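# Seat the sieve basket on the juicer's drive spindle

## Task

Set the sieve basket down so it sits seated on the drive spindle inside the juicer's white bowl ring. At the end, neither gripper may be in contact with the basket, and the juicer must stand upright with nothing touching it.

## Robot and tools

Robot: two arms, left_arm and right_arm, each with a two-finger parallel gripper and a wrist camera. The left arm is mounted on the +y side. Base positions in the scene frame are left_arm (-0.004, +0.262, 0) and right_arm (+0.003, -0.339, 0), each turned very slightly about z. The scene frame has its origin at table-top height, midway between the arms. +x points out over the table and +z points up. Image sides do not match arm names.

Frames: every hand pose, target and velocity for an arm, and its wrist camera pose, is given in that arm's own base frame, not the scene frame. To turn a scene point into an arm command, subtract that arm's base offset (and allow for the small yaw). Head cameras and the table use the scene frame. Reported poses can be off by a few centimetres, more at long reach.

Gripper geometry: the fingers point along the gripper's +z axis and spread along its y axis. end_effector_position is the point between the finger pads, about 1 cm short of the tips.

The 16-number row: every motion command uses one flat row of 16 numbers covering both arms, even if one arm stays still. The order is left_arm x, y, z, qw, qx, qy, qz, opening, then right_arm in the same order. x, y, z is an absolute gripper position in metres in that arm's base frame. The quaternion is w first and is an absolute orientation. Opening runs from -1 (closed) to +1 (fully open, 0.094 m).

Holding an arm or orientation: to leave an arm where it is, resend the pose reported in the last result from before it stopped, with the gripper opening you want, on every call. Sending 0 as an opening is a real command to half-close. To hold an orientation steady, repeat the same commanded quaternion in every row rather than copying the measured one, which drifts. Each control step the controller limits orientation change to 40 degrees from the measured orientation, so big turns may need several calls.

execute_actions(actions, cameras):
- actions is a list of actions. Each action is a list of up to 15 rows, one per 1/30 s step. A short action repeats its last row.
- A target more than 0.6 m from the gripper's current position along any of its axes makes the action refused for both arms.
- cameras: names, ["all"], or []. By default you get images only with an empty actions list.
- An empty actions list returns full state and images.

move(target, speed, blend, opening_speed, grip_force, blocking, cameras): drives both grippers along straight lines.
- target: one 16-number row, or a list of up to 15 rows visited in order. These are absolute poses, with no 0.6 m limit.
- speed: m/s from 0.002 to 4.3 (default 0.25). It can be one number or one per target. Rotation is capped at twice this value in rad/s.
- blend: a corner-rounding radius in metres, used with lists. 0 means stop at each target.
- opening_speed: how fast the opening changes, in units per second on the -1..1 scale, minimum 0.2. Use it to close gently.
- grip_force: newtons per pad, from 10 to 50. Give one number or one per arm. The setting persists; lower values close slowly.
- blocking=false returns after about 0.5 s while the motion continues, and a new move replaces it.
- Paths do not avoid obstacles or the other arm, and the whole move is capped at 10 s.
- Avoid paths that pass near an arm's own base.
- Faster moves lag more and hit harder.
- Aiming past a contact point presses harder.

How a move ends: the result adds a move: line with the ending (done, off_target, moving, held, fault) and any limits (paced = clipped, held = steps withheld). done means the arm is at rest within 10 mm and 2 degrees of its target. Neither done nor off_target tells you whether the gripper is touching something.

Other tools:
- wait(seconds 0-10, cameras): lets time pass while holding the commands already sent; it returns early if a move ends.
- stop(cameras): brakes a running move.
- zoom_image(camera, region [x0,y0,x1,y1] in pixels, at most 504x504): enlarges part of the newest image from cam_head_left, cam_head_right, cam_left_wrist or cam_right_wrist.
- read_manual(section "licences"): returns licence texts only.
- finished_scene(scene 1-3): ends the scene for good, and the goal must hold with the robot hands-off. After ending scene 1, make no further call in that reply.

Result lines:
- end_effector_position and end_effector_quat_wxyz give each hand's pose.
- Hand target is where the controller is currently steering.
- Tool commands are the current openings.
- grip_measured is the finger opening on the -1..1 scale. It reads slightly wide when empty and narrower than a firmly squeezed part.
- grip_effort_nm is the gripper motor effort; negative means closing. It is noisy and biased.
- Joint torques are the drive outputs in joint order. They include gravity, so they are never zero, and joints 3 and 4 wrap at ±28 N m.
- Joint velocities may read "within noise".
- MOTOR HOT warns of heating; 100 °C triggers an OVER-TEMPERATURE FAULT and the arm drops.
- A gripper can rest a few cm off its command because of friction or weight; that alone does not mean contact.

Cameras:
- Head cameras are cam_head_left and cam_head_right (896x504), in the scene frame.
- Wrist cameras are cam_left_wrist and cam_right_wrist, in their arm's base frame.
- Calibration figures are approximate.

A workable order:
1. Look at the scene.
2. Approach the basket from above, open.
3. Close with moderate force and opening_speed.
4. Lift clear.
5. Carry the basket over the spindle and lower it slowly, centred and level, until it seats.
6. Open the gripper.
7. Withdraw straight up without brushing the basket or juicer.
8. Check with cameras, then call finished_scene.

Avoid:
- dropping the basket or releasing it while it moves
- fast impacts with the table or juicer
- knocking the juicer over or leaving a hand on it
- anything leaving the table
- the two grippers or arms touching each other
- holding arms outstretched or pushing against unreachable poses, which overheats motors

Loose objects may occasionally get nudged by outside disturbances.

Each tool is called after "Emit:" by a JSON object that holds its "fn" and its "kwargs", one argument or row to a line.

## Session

Emit:
{"fn": "execute_actions", "kwargs": {
  "actions": []
}}

Scene clock: 0.00 s.
left_arm: end_effector_position=(+0.1876, +0.4349, +0.1883) grip_measured=+1.000 grip_effort_nm=n/a end_effector_quat_wxyz=(-0.204, +0.816, -0.425, -0.335) | right_arm: end_effector_position=(+0.6874, +0.3407, +0.4010) grip_measured=+1.000 grip_effort_nm=n/a end_effector_quat_wxyz=(+0.468, +0.128, +0.829, +0.277)
Joint positions: left_arm=[0.915 1.417 1.05 -0.842 -0.737 -1.125 0.094] | right_arm=[0.481 1.76 1.793 -0.456 0.091 0.73 0.094]
Joint velocities: within noise
Joint torques (N m): no reading
Motor temperatures (°C): left_arm=[25 39 34 25 24 26 27] | right_arm=[25 28 34 23 26 25 25]
Heat: left arm: hottest shoulder 39 °C; right arm: hottest elbow 34 °C.
Hand target: left_arm +0.1929, +0.4418, +0.1992; -0.216, +0.816, -0.420, -0.333 | right_arm +0.6886, +0.3414, +0.4278; +0.483, +0.128, +0.817, +0.289
Tool commands: left_gripper/opening=+1.0 right_gripper/opening=+1.0
camera_calibration:
cam_left_wrist: T_world_to_cam=[[0.833199, 0.549953, 0.0577081, -0.402113], [0.549841, -0.812865, -0.192162, 0.319701], [-0.0587715, 0.19184, -0.979665, 0.229655], [0, 0, 0, 1]] pos_world=[0.172753, 0.43696, 0.309625]
cam_right_wrist: T_world_to_cam=[[0.0861361, -0.793829, -0.602011, 0.464094], [-0.864712, 0.240549, -0.440919, 0.738678], [0.494827, 0.558545, -0.665713, -0.1468], [0, 0, 0, 1]] pos_world=[0.671409, 0.272718, 0.50736]

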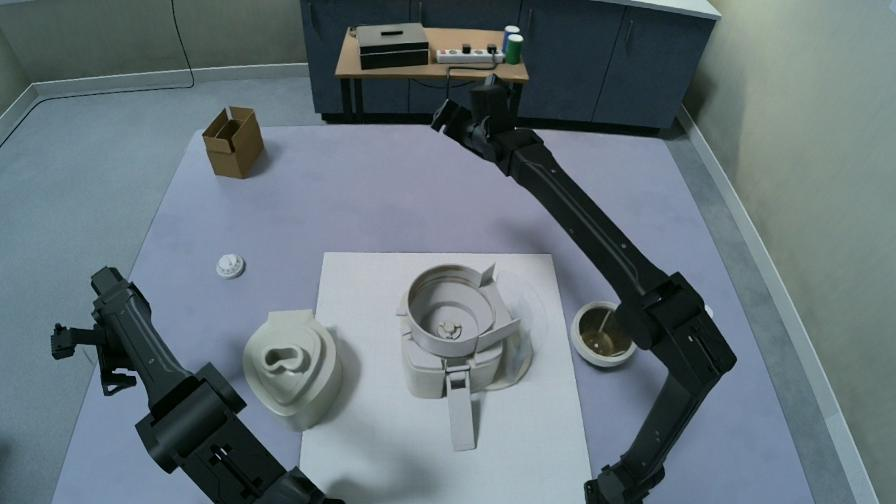

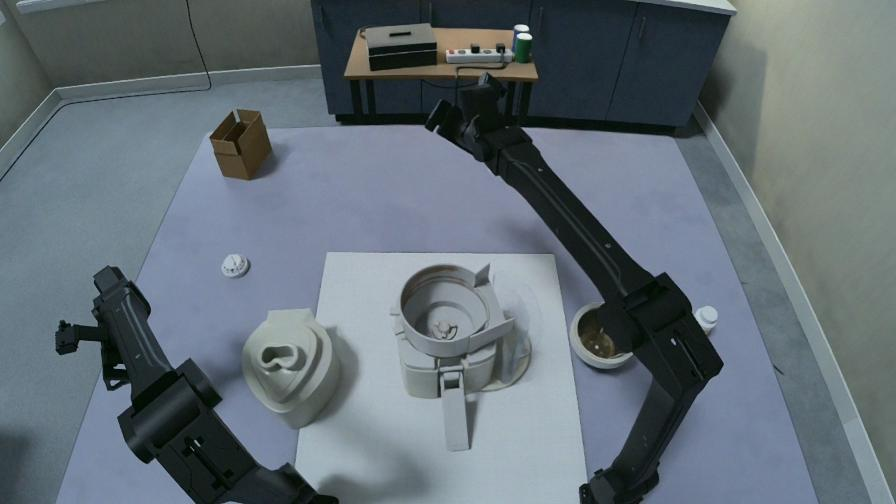

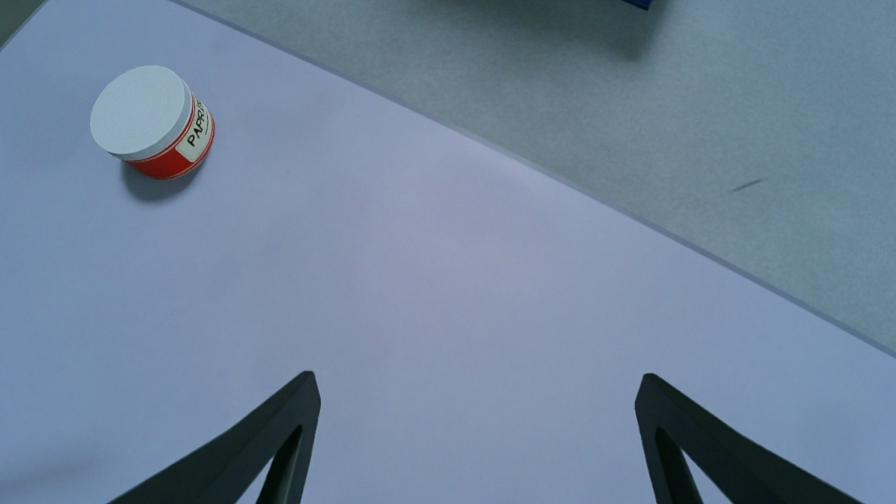

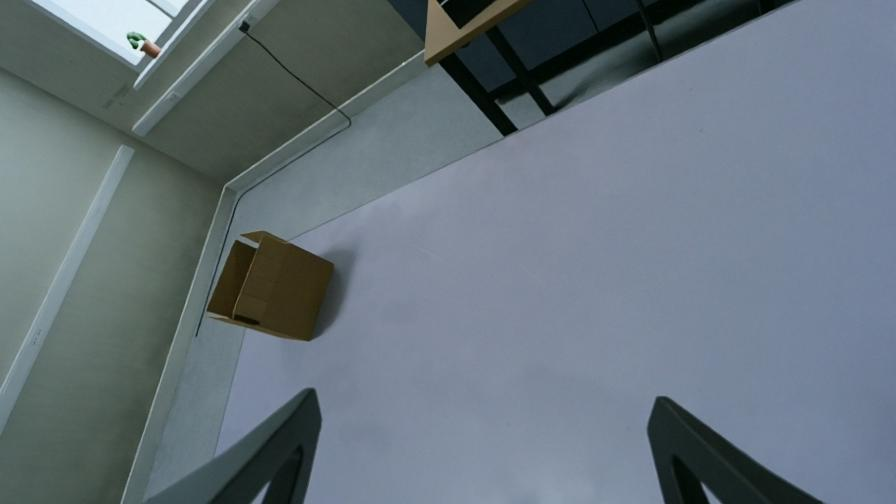

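Emit:
{"fn": "move", "kwargs": {
  "target": [0.1929,0.4418,0.1992,-0.216,0.816,-0.42,-0.333,1,0.325,0.34,0.43,0.34,0,0.94,0,0.2],
  "speed": 0.4,
  "cameras": ["cam_right_wrist"]
}}

Emit:
{"fn": "zoom_image", "kwargs": {
  "camera": "cam_right_wrist",
  "region": [400, 270, 520, 380]
}}

Emit:
{"fn": "move", "kwargs": {
  "target": [
    [0.1929,0.4418,0.1992,-0.216,0.816,-0.42,-0.333,1,0.36,0.15,0.36,0.2,0,0.98,0,0.2],
    [0.1929,0.4418,0.1992,-0.216,0.816,-0.42,-0.333,1,0.315,-0.035,0.23,0.2,0,0.98,0,0.2]
  ],
  "speed": 0.4,
  "blend": [0.05,0],
  "cameras": ["cam_right_wrist","cam_head_left"]
}}

Emit:
{"fn": "zoom_image", "kwargs": {
  "camera": "cam_head_left",
  "region": [380, 215, 530, 365]
}}

Scene clock: 18.27 s.
left_arm: end_effector_position=(+0.1876, +0.4349, +0.1883) grip_measured=+1.000 grip_effort_nm=0.02 end_effector_quat_wxyz=(-0.204, +0.816, -0.425, -0.335) | right_arm: end_effector_position=(+0.3259, +0.3381, +0.4262) grip_measured=+0.202 grip_effort_nm=-0.10 end_effector_quat_wxyz=(+0.340, -0.004, +0.941, -0.001)
Joint positions: left_arm=[0.915 1.417 1.05 -0.842 -0.737 -1.125 0.094] | right_arm=[1.006 1.351 1.65 -1.452 0.57 0.874 0.056]
Joint torques (N m): left_arm=[2.55 -11.46 11.9 0.96 -0.52 -0.02] | right_arm=[-0.15 -9.17 10.96 0.92 0.58 0.03]
Motor temperatures (°C): left_arm=[25 40 40 25 24 26 27] | right_arm=[25 29 41 23 26 25 25]
Heat: left arm: hottest shoulder 40 °C; right arm: hottest elbow 41 °C.
Hand target: left_arm +0.1928, +0.4415, +0.1992; -0.216, +0.816, -0.420, -0.333 | right_arm +0.3249, +0.3399, +0.4300; +0.340, +0.000, +0.940, +0.000
Off the commanded pose: left_arm 0.014 m, 2 deg | right_arm 0.004 m, 0 deg.
move: off_target (left_arm)
camera_calibration:
cam_right_wrist: T_world_to_cam=[[0.0343334, -0.998796, -0.0350455, 0.352901], [-0.979089, -0.0265793, -0.201686, 0.463401], [0.200512, 0.0412372, -0.978823, 0.454522], [0, 0, 0, 1]] pos_world=[0.350458, 0.34605, 0.550726]
Images, in order (width x height): cam_right_wrist 896x504.

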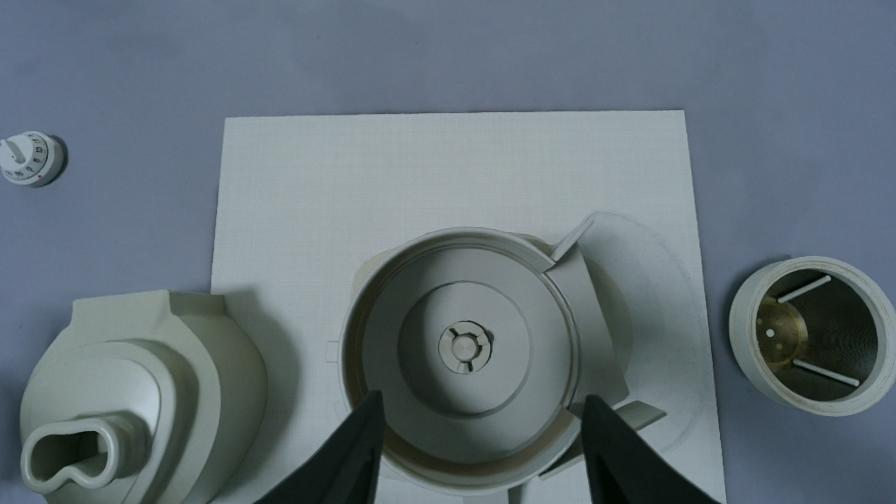

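Scaled by 4.200 from the camera's 896x504 image, which has a finer 1280x720 frame.

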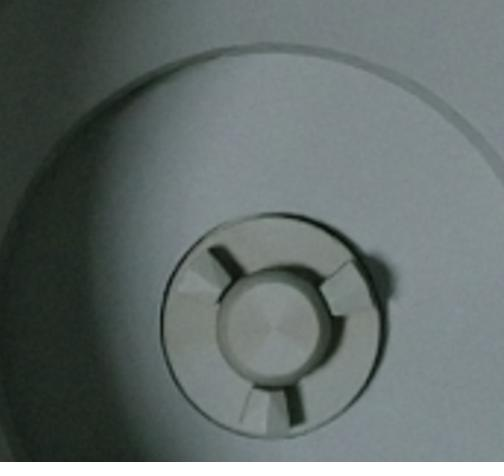

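Scene clock: 20.60 s.
left_arm: end_effector_position=(+0.1876, +0.4349, +0.1883) grip_measured=+1.000 grip_effort_nm=0.02 end_effector_quat_wxyz=(-0.204, +0.816, -0.425, -0.335) | right_arm: end_effector_position=(+0.3138, -0.0311, +0.2314) grip_measured=+0.202 grip_effort_nm=-0.10 end_effector_quat_wxyz=(+0.193, +0.000, +0.981, +0.002)
Joint positions: left_arm=[0.915 1.417 1.05 -0.842 -0.737 -1.125 0.094] | right_arm=[-0.126 0.902 0.879 -1.163 -0.051 -0.116 0.056]
Joint torques (N m): left_arm=[2.37 -11.63 11.84 0.87 -0.5 -0.06] | right_arm=[-1.79 -3.6 9.4 2.25 -0.15 -0.18]
Heat: left arm: hottest shoulder 40 °C; right arm: hottest elbow 41 °C.
Hand target: left_arm +0.1928, +0.4415, +0.1992; -0.216, +0.816, -0.420, -0.333 | right_arm +0.3149, -0.0349, +0.2300; +0.200, +0.000, +0.980, +0.000
Off the commanded pose: left_arm 0.014 m, 2 deg | right_arm 0.004 m, 1 deg.
move: off_target (left_arm)
camera_calibration:
cam_right_wrist: T_world_to_cam=[[0.0160354, -0.998615, -0.0501092, -0.0130577], [-0.994642, -0.0210501, 0.101209, 0.337436], [-0.102124, 0.0482178, -0.993602, 0.380178], [0, 0, 0, 1]] pos_world=[0.374663, -0.0242679, 0.34294]
Images, in order (width x height): cam_head_left 896x504, cam_right_wrist 896x504.

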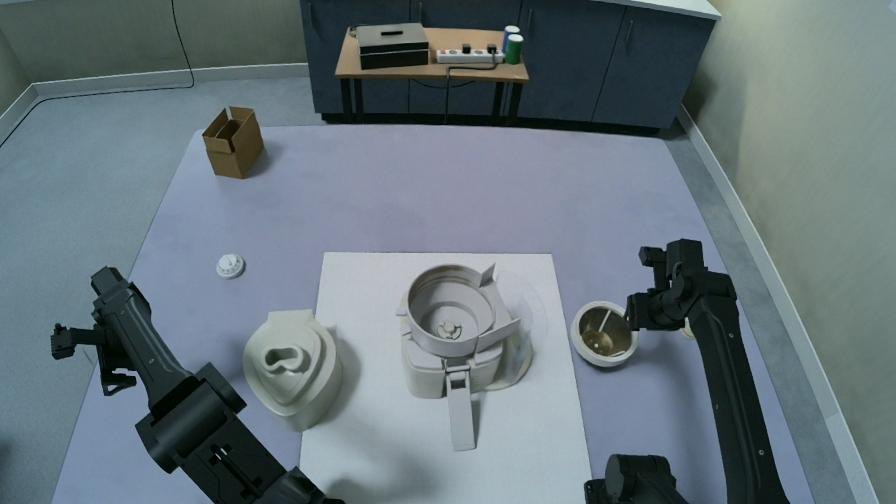

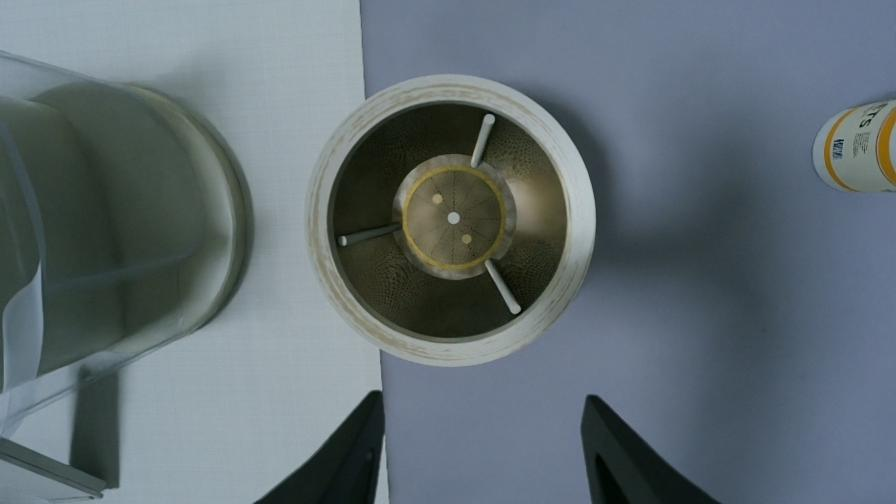

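Scaled by 3.360 from the camera's 896x504 image, which has a finer 1280x720 frame.

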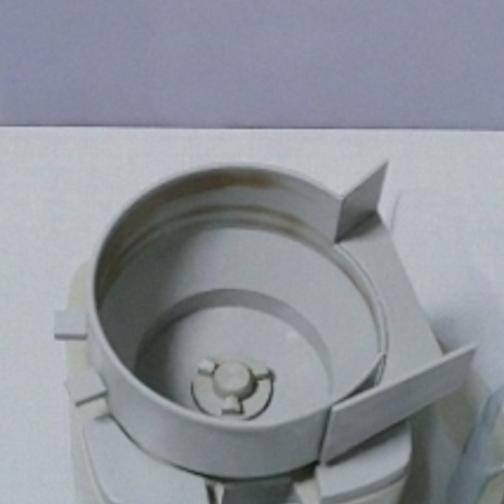

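Emit:
{"fn": "move", "kwargs": {
  "target": [
    [0.1929,0.4418,0.1992,-0.216,0.816,-0.42,-0.333,1,0.333,-0.08,0.2,0.1953,0.2121,0.9568,-0.0433,0.2],
    [0.1929,0.4418,0.1992,-0.216,0.816,-0.42,-0.333,1,0.333,-0.079,0.12,0.1953,0.2121,0.9568,-0.0433,0.2]
  ],
  "speed": [0.3,0.15],
  "cameras": ["cam_right_wrist","cam_head_left"]
}}

Scene clock: 37.40 s.
left_arm: end_effector_position=(+0.1876, +0.4349, +0.1883) grip_measured=+1.000 grip_effort_nm=0.02 end_effector_quat_wxyz=(-0.204, +0.816, -0.425, -0.335) | right_arm: end_effector_position=(+0.3323, -0.0758, +0.1238) grip_measured=+0.202 grip_effort_nm=-0.10 end_effector_quat_wxyz=(+0.193, +0.203, +0.959, -0.042)
Joint positions: left_arm=[0.915 1.417 1.05 -0.842 -0.737 -1.125 0.094] | right_arm=[-0.174 1.049 0.674 -0.81 0.096 0.224 0.056]
Joint torques (N m): left_arm=[1.38 -11.4 11.99 0.96 -0.52 -0.09] | right_arm=[-1.14 -4.07 8.77 2.25 0.2 0.06]
Heat: left arm: hottest elbow 43 °C; right arm: hottest elbow 42 °C.
Hand target: left_arm +0.1928, +0.4415, +0.1992; -0.216, +0.816, -0.420, -0.333 | right_arm +0.3330, -0.0789, +0.1201; +0.195, +0.212, +0.957, -0.043
Off the commanded pose: left_arm 0.014 m, 2 deg | right_arm 0.005 m, 1 deg.
move: off_target (left_arm)
camera_calibration:
cam_right_wrist: T_world_to_cam=[[-0.390674, -0.919519, -0.0431038, 0.0769203], [-0.918002, 0.385706, 0.0922165, 0.372265], [-0.0681695, 0.0755959, -0.994806, 0.26824], [0, 0, 0, 1]] pos_world=[0.390076, -0.0931331, 0.235833]
Images, in order (width x height): cam_head_left 896x504, cam_right_wrist 896x504.

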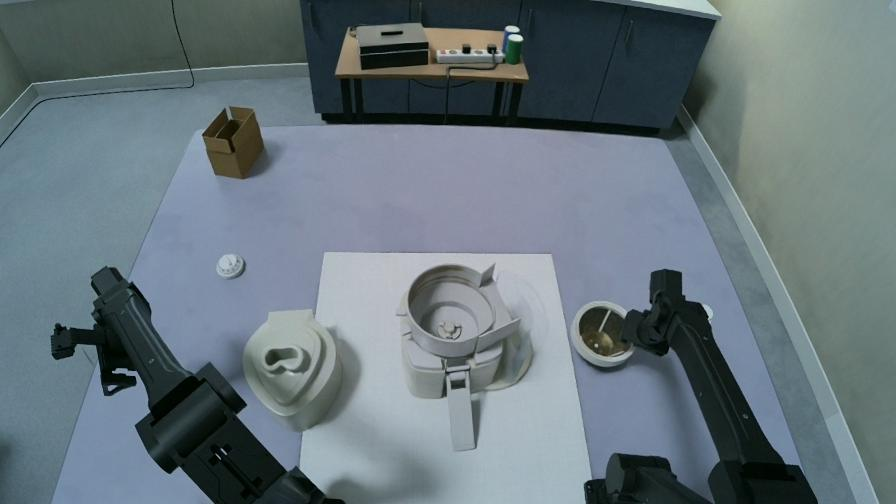

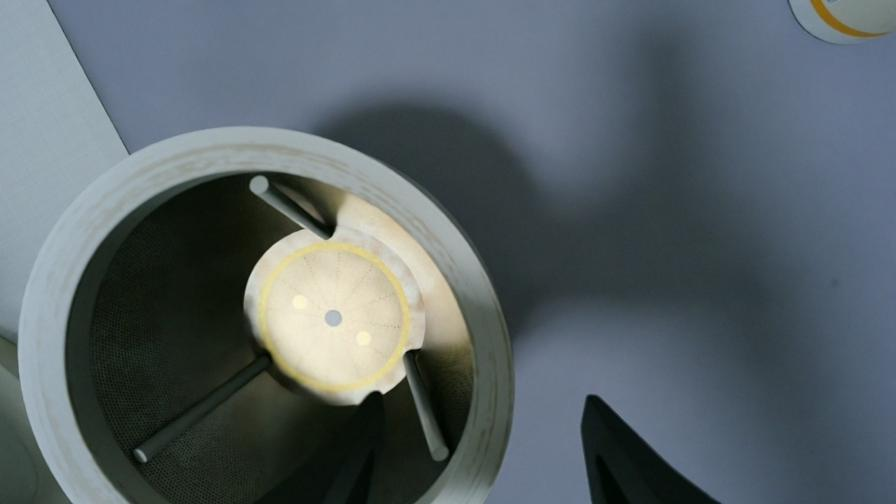

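Emit:
{"fn": "move", "kwargs": {
  "target": [
    [0.1929,0.4418,0.1992,-0.216,0.816,-0.42,-0.333,1,0.333,-0.083,0.092,0.1953,0.2121,0.9568,-0.0433,0.2],
    [0.1929,0.4418,0.1992,-0.216,0.816,-0.42,-0.333,1,0.333,-0.083,0.092,0.1953,0.2121,0.9568,-0.0433,-1],
    [0.1929,0.4418,0.1992,-0.216,0.816,-0.42,-0.333,1,0.335,-0.08,0.2,0.2061,0.2121,0.9568,0.0055,-1],
    [0.1929,0.4418,0.1992,-0.216,0.816,-0.42,-0.333,1,0.38,0.05,0.38,0.2,0.0,0.98,0.05,-1],
    [0.1929,0.4418,0.1992,-0.216,0.816,-0.42,-0.333,1,0.379,0.29,0.39,0.1776,-0.2783,0.9396,0.1047,-1],
    [0.1929,0.4418,0.1992,-0.216,0.816,-0.42,-0.333,1,0.379,0.29,0.275,0.1776,-0.2783,0.9396,0.1047,-1]
  ],
  "speed": [0.1,0.2,0.25,0.25,0.25,0.15],
  "blend": [0,0,0.05,0.06,0.02,0],
  "opening_speed": 1.2,
  "cameras": ["cam_right_wrist","cam_head_left"]
}}

Emit:
{"fn": "zoom_image", "kwargs": {
  "camera": "cam_head_left",
  "region": [380, 215, 530, 365]
}}

Scene clock: 58.07 s.
left_arm: end_effector_position=(+0.1876, +0.4349, +0.1883) grip_measured=+1.000 grip_effort_nm=0.02 end_effector_quat_wxyz=(-0.204, +0.816, -0.425, -0.335) | right_arm: end_effector_position=(+0.3794, +0.2867, +0.2655) grip_measured=-0.733 grip_effort_nm=-1.03 end_effector_quat_wxyz=(+0.160, -0.272, +0.944, +0.097)
Joint positions: left_arm=[0.915 1.417 1.05 -0.842 -0.737 -1.125 0.094] | right_arm=[0.621 1.349 1.301 -1.154 -0.074 0.073 0.013]
Joint torques (N m): left_arm=[1.79 -11.11 11.97 0.94 -0.53 -0.06] | right_arm=[0.15 -11.16 9.85 2.45 -0.2 -0.15]
Motor temperatures (°C): left_arm=[25 40 46 25 25 26 27] | right_arm=[25 29 42 23 26 25 25]
Heat: left arm: hottest elbow 46 °C; right arm: hottest elbow 42 °C.
Hand target: left_arm +0.1928, +0.4415, +0.1992; -0.216, +0.816, -0.420, -0.333 | right_arm +0.3790, +0.2900, +0.2750; +0.177, -0.278, +0.938, +0.104
Off the commanded pose: left_arm 0.014 m, 2 deg | right_arm 0.010 m, 2 deg.
move: off_target (left_arm)
camera_calibration:
cam_right_wrist: T_world_to_cam=[[0.553462, -0.820742, -0.14164, 0.0743423], [-0.812775, -0.569373, 0.123333, 0.488343], [-0.181871, 0.0468612, -0.982205, 0.433017], [0, 0, 0, 1]] pos_world=[0.43452, 0.318773, 0.375612]
Images, in order (width x height): cam_head_left 896x504, cam_right_wrist 896x504.

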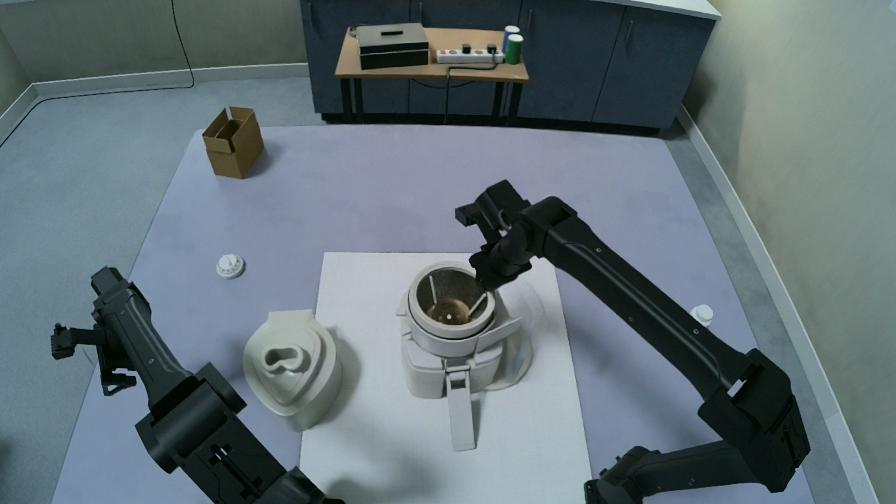

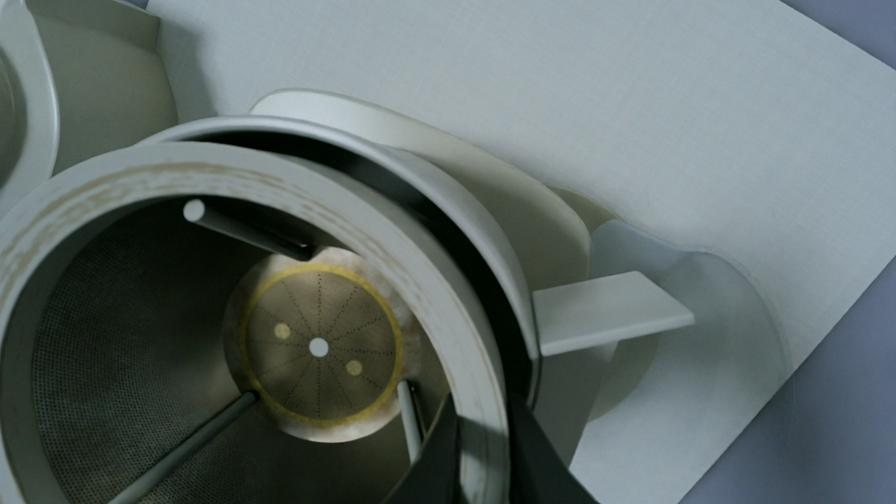

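Scaled by 3.360 from the camera's 896x504 image, which has a finer 1280x720 frame.

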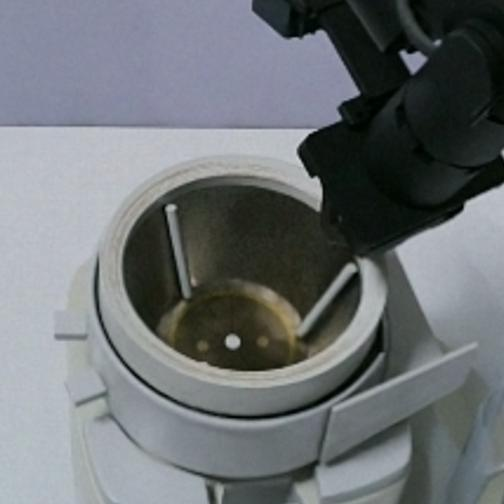

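Emit:
{"fn": "move", "kwargs": {
  "target": [
    [0.1929,0.4418,0.1992,-0.216,0.816,-0.42,-0.333,1,0.381,0.29,0.222,0.165,-0.2783,0.942,0.1,-1]
  ],
  "speed": 0.06,
  "cameras": ["cam_head_left"]
}}

Emit:
{"fn": "zoom_image", "kwargs": {
  "camera": "cam_head_left",
  "region": [380, 215, 530, 365]
}}

Scene clock: 67.33 s.
left_arm: end_effector_position=(+0.1876, +0.4349, +0.1883) grip_measured=+1.000 grip_effort_nm=0.02 end_effector_quat_wxyz=(-0.204, +0.816, -0.425, -0.335) | right_arm: end_effector_position=(+0.3814, +0.2888, +0.2328) grip_measured=-0.734 grip_effort_nm=-1.03 end_effector_quat_wxyz=(+0.169, -0.273, +0.942, +0.101)
Joint positions: left_arm=[0.915 1.417 1.05 -0.842 -0.737 -1.125 0.094] | right_arm=[0.621 1.352 1.213 -1.042 -0.077 0.073 0.013]
Joint torques (N m): left_arm=[1.96 -10.81 11.86 0.96 -0.56 -0.03] | right_arm=[-0.56 -8.82 8.64 2.33 -0.1 -0.16]
Heat: left arm: hottest elbow 47 °C; right arm: hottest elbow 43 °C.
Hand target: left_arm +0.1928, +0.4415, +0.1992; -0.216, +0.816, -0.420, -0.333 | right_arm +0.3808, +0.2898, +0.2221; +0.165, -0.278, +0.941, +0.100
Off the commanded pose: left_arm 0.014 m, 2 deg | right_arm 0.011 m, 1 deg.
move: off_target (left_arm, right_arm)
Images, in order (width x height): cam_head_left 896x504.

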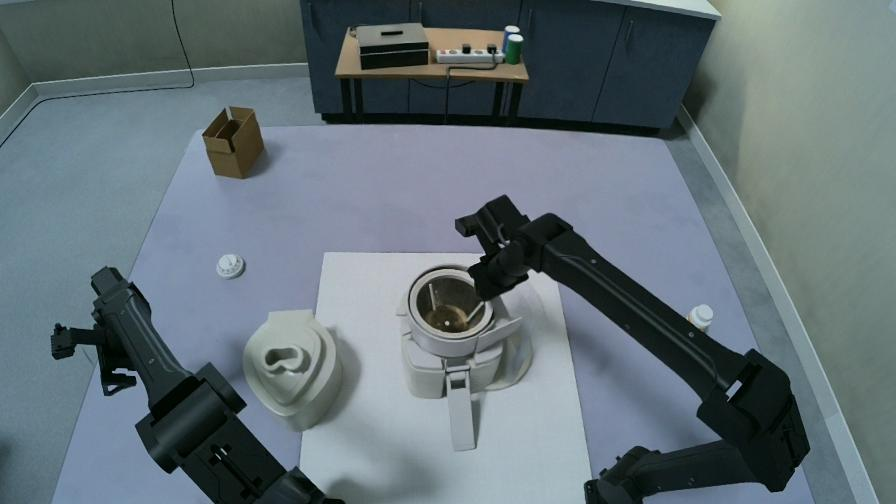

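Scaled by 3.360 from the camera's 896x504 image, which has a finer 1280x720 frame.

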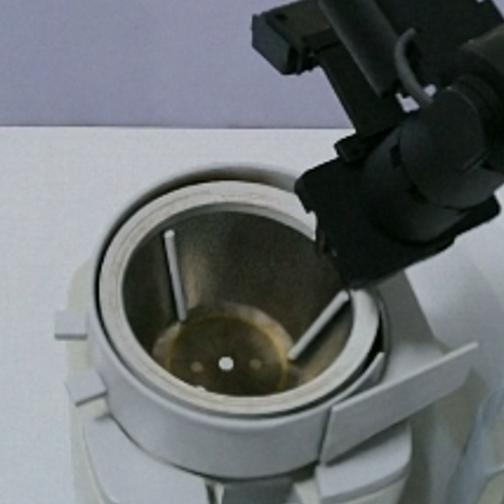

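Emit:
{"fn": "move", "kwargs": {
  "target": [
    [0.1929,0.4418,0.1992,-0.216,0.816,-0.42,-0.333,1,0.381,0.286,0.218,0.155,-0.2783,0.942,0.1,-1],
    [0.1929,0.4418,0.1992,-0.216,0.816,-0.42,-0.333,1,0.381,0.286,0.204,0.15,-0.2783,0.942,0.095,-1]
  ],
  "speed": 0.05,
  "blend": [0.01,0],
  "cameras": ["cam_head_left"]
}}

Emit:
{"fn": "zoom_image", "kwargs": {
  "camera": "cam_head_left",
  "region": [380, 215, 530, 365]
}}

Scene clock: 76.20 s.
left_arm: end_effector_position=(+0.1876, +0.4349, +0.1883) grip_measured=+1.000 grip_effort_nm=0.02 end_effector_quat_wxyz=(-0.204, +0.816, -0.425, -0.335) | right_arm: end_effector_position=(+0.3824, +0.2896, +0.2309) grip_measured=-0.734 grip_effort_nm=-1.03 end_effector_quat_wxyz=(+0.172, -0.274, +0.940, +0.104)
Joint positions: left_arm=[0.915 1.417 1.05 -0.842 -0.737 -1.125 0.094] | right_arm=[0.619 1.352 1.206 -1.027 -0.082 0.069 0.013]
Joint torques (N m): left_arm=[1.79 -11.58 11.7 0.66 -0.48 -0.03] | right_arm=[-1.14 -7.77 7.47 1.92 -0.09 -0.23]
Heat: left arm: hottest elbow 48 °C; right arm: hottest elbow 42 °C.
Hand target: left_arm +0.1928, +0.4415, +0.1992; -0.216, +0.816, -0.420, -0.333 | right_arm +0.3801, +0.2855, +0.2047; +0.150, -0.279, +0.944, +0.095
Off the commanded pose: left_arm 0.014 m, 2 deg | right_arm 0.027 m, 3 deg.
move: off_target (left_arm, right_arm); blend cut to 0.0049 m at target 1
Images, in order (width x height): cam_head_left 896x504.

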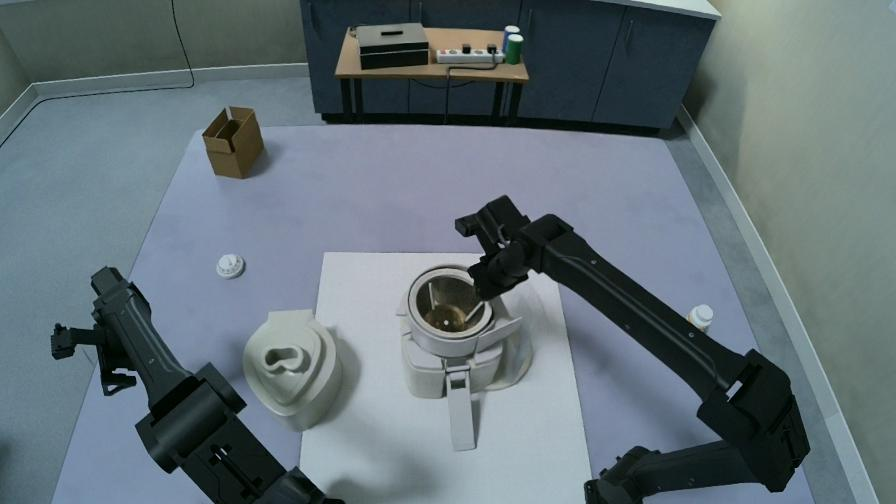

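Scaled by 3.360 from the camera's 896x504 image, which has a finer 1280x720 frame.

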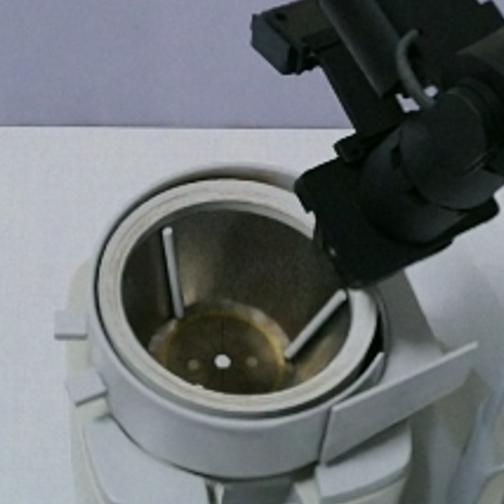

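Emit:
{"fn": "move", "kwargs": {
  "target": [
    [0.1929,0.4418,0.1992,-0.216,0.816,-0.42,-0.333,1,0.381,0.283,0.265,0.1677,-0.2783,0.9396,0.07,-1],
    [0.1929,0.4418,0.1992,-0.216,0.816,-0.42,-0.333,1,0.381,0.283,0.21,0.155,-0.2783,0.9396,0.067,-1]
  ],
  "speed": 0.07,
  "cameras": ["cam_head_left"]
}}

Emit:
{"fn": "zoom_image", "kwargs": {
  "camera": "cam_head_left",
  "region": [380, 215, 530, 365]
}}

Scene clock: 89.47 s.
left_arm: end_effector_position=(+0.1876, +0.4349, +0.1883) grip_measured=+1.000 grip_effort_nm=0.02 end_effector_quat_wxyz=(-0.204, +0.816, -0.425, -0.335) | right_arm: end_effector_position=(+0.3818, +0.2825, +0.2224) grip_measured=-0.735 grip_effort_nm=-1.03 end_effector_quat_wxyz=(+0.162, -0.273, +0.945, +0.074)
Joint positions: left_arm=[0.915 1.417 1.05 -0.842 -0.737 -1.125 0.094] | right_arm=[0.628 1.365 1.206 -1.054 -0.028 0.071 0.012]
Joint torques (N m): left_arm=[1.44 -11.81 11.99 0.92 -0.52 -0.11] | right_arm=[-0.38 -8.88 8.66 2.02 0.24 -0.18]
Heat: left arm: hottest elbow 49 °C; right arm: hottest elbow 42 °C.
Hand target: left_arm +0.1928, +0.4415, +0.1992; -0.216, +0.816, -0.420, -0.333 | right_arm +0.3809, +0.2829, +0.2103; +0.156, -0.280, +0.945, +0.067
Off the commanded pose: left_arm 0.014 m, 2 deg | right_arm 0.012 m, 1 deg.
move: off_target (left_arm, right_arm)
Images, in order (width x height): cam_head_left 896x504.

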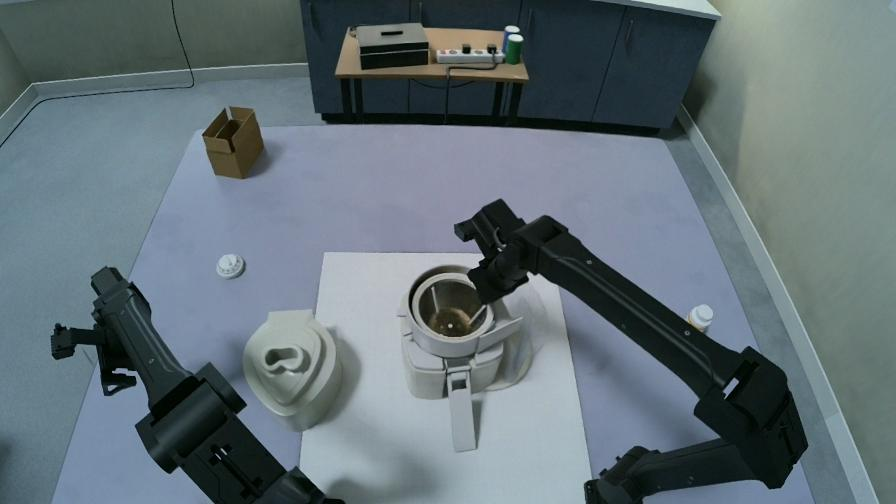

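Scaled by 3.360 from the camera's 896x504 image, which has a finer 1280x720 frame.

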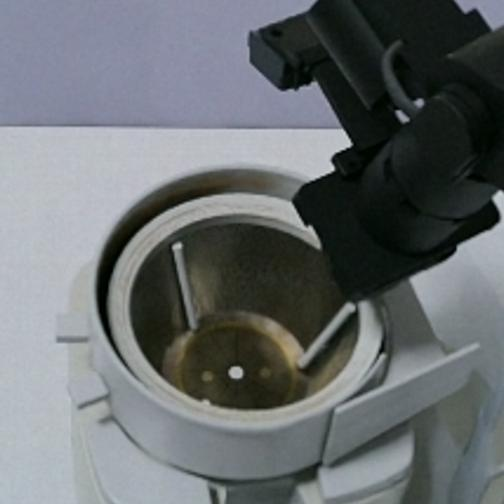

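Emit:
{"fn": "move", "kwargs": {
  "target": [
    [0.1929,0.4418,0.1992,-0.216,0.816,-0.42,-0.333,1,0.3755,0.281,0.203,0.155,-0.235,0.953,0.06,-1]
  ],
  "speed": 0.05,
  "cameras": ["cam_head_left"]
}}

Emit:
{"fn": "zoom_image", "kwargs": {
  "camera": "cam_head_left",
  "region": [380, 215, 530, 365]
}}

Scene clock: 97.50 s.
left_arm: end_effector_position=(+0.1876, +0.4349, +0.1883) grip_measured=+1.000 grip_effort_nm=0.02 end_effector_quat_wxyz=(-0.204, +0.816, -0.425, -0.335) | right_arm: end_effector_position=(+0.3790, +0.2801, +0.2217) grip_measured=-0.735 grip_effort_nm=-1.03 end_effector_quat_wxyz=(+0.166, -0.240, +0.954, +0.067)
Joint positions: left_arm=[0.915 1.417 1.05 -0.842 -0.737 -1.125 0.094] | right_arm=[0.638 1.354 1.193 -1.049 0.002 0.146 0.012]
Joint torques (N m): left_arm=[2.26 -12.16 11.85 0.87 -0.53 -0.09] | right_arm=[-0.09 -8.35 7.66 2.19 0.42 0.17]
Heat: left arm: hottest elbow 49 °C; right arm: hottest elbow 42 °C.
Hand target: left_arm +0.1928, +0.4415, +0.1992; -0.216, +0.816, -0.420, -0.333 | right_arm +0.3751, +0.2807, +0.2033; +0.155, -0.236, +0.957, +0.060
Off the commanded pose: left_arm 0.014 m, 2 deg | right_arm 0.019 m, 2 deg.
move: off_target (left_arm, right_arm)
Images, in order (width x height): cam_head_left 896x504.

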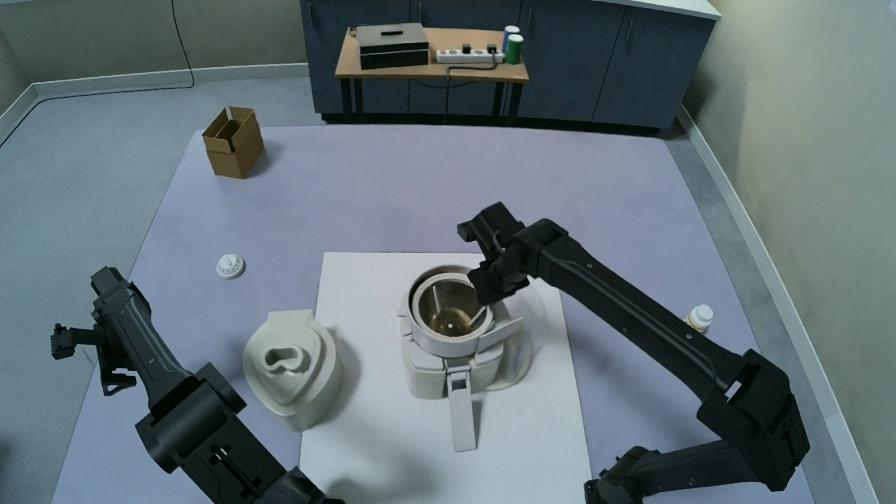

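Scaled by 3.360 from the camera's 896x504 image, which has a finer 1280x720 frame.

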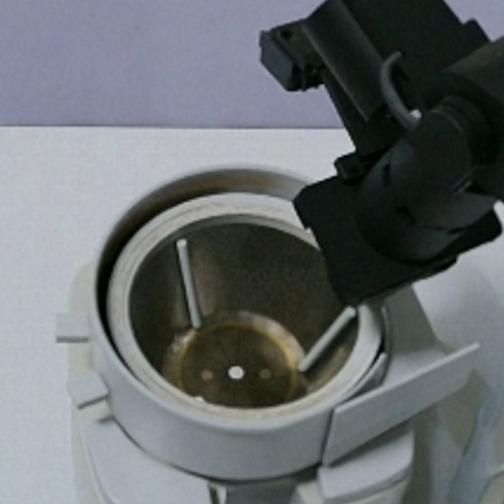

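Emit:
{"fn": "move", "kwargs": {
  "target": [
    [0.1929,0.4418,0.1992,-0.216,0.816,-0.42,-0.333,1,0.379,0.2815,0.214,0.16,-0.24,0.955,0.067,-1],
    [0.1929,0.4418,0.1992,-0.216,0.816,-0.42,-0.333,1,0.379,0.2815,0.214,0.16,-0.24,0.955,0.067,0.1],
    [0.1929,0.4418,0.1992,-0.216,0.816,-0.42,-0.333,1,0.379,0.2815,0.33,0.16,-0.24,0.955,0.067,0.1],
    [0.1929,0.4418,0.1992,-0.216,0.816,-0.42,-0.333,1,0.325,0.34,0.43,0.34,0,0.94,0,0.1]
  ],
  "opening_speed": 0.8,
  "speed": [0.1,0.1,0.15,0.3],
  "cameras": ["cam_right_wrist"]
}}

Emit:
{"fn": "move", "kwargs": {
  "target": [0.1929,0.4418,0.1992,-0.216,0.816,-0.42,-0.333,1,0.35,0.1,0.43,0.34,0,0.94,0,0.1],
  "speed": 0.4,
  "cameras": ["cam_head_left"]
}}

Emit:
{"fn": "zoom_image", "kwargs": {
  "camera": "cam_head_left",
  "region": [380, 215, 530, 365]
}}

Scene clock: 111.23 s.
left_arm: end_effector_position=(+0.1876, +0.4349, +0.1883) grip_measured=+1.000 grip_effort_nm=0.02 end_effector_quat_wxyz=(-0.204, +0.816, -0.425, -0.335) | right_arm: end_effector_position=(+0.3231, +0.3311, +0.3986) grip_measured=+0.098 grip_effort_nm=0.10 end_effector_quat_wxyz=(+0.325, -0.011, +0.946, -0.025)
Joint positions: left_arm=[0.915 1.417 1.05 -0.842 -0.737 -1.125 0.094] | right_arm=[1.003 1.347 1.585 -1.449 0.569 0.874 0.052]
Joint torques (N m): left_arm=[1.85 -11.87 11.82 0.91 -0.52 -0.03] | right_arm=[0.38 -8.53 15.95 0.96 0.55 0.07]
Heat: left arm: hottest elbow 50 °C; right arm: hottest elbow 43 °C.
Hand target: left_arm +0.1928, +0.4415, +0.1992; -0.216, +0.816, -0.420, -0.333 | right_arm +0.3240, +0.3385, +0.4293; +0.340, +0.000, +0.940, +0.001
Off the commanded pose: left_arm 0.014 m, 2 deg | right_arm 0.033 m, 4 deg.
move: off_target (left_arm, right_arm)
camera_calibration:
cam_right_wrist: T_world_to_cam=[[0.0312201, -0.999428, 0.0130056, 0.326984], [-0.985082, -0.0329699, -0.168898, 0.445885], [0.16923, -0.00753861, -0.985548, 0.457354], [0, 0, 0, 1]] pos_world=[0.351627, 0.344945, 0.521801]
Images, in order (width x height): cam_right_wrist 896x504.

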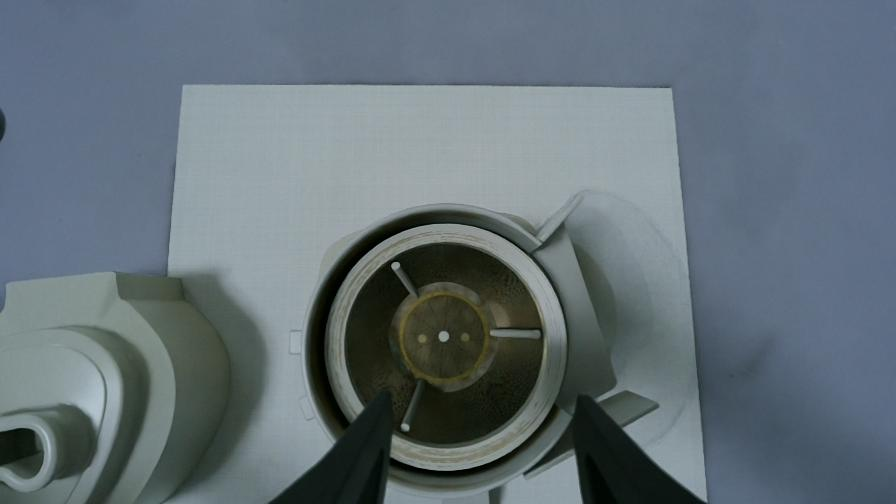

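Scene clock: 113.03 s.
left_arm: end_effector_position=(+0.1876, +0.4349, +0.1883) grip_measured=+1.000 grip_effort_nm=0.02 end_effector_quat_wxyz=(-0.204, +0.816, -0.425, -0.335) | right_arm: end_effector_position=(+0.3444, +0.1022, +0.4330) grip_measured=+0.098 grip_effort_nm=0.10 end_effector_quat_wxyz=(+0.337, +0.000, +0.941, +0.002)
Joint positions: left_arm=[0.915 1.417 1.05 -0.842 -0.737 -1.125 0.094] | right_arm=[0.412 0.954 1.352 -1.322 0.254 0.325 0.052]
Joint torques (N m): left_arm=[1.55 -11.99 12.03 0.7 -0.49 -0.06] | right_arm=[-1.85 -3.37 9.11 2.71 0.1 -0.18]
Heat: left arm: hottest elbow 50 °C; right arm: hottest elbow 43 °C.
Hand target: left_arm +0.1928, +0.4415, +0.1992; -0.216, +0.816, -0.420, -0.333 | right_arm +0.3499, +0.0999, +0.4300; +0.340, +0.000, +0.940, +0.000
Off the commanded pose: left_arm 0.014 m, 2 deg | right_arm 0.007 m, 0 deg.
move: off_target (left_arm)
Images, in order (width x height): cam_head_left 896x504.

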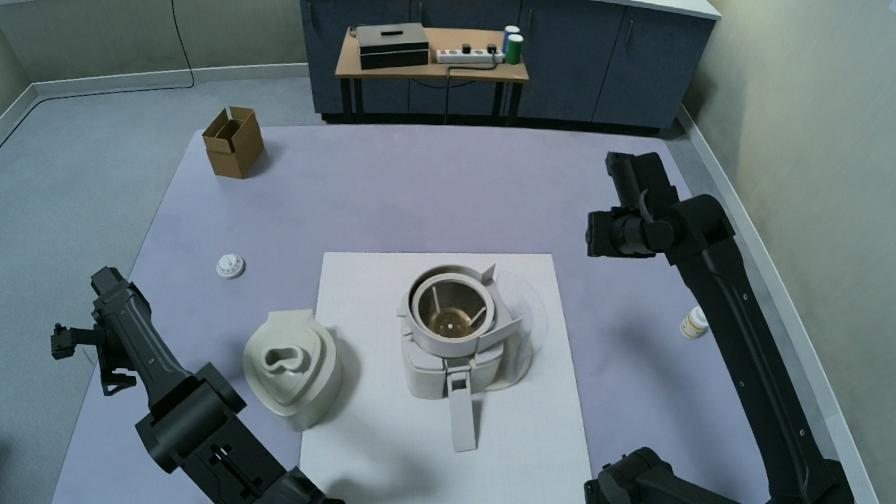

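Scaled by 3.360 from the camera's 896x504 image, which has a finer 1280x720 frame.

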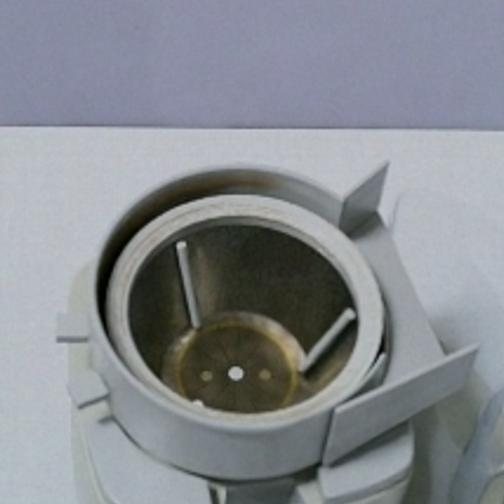

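Emit:
{"fn": "finished_scene", "kwargs": {
  "scene": 3
}}

The scene is finished: the task was done.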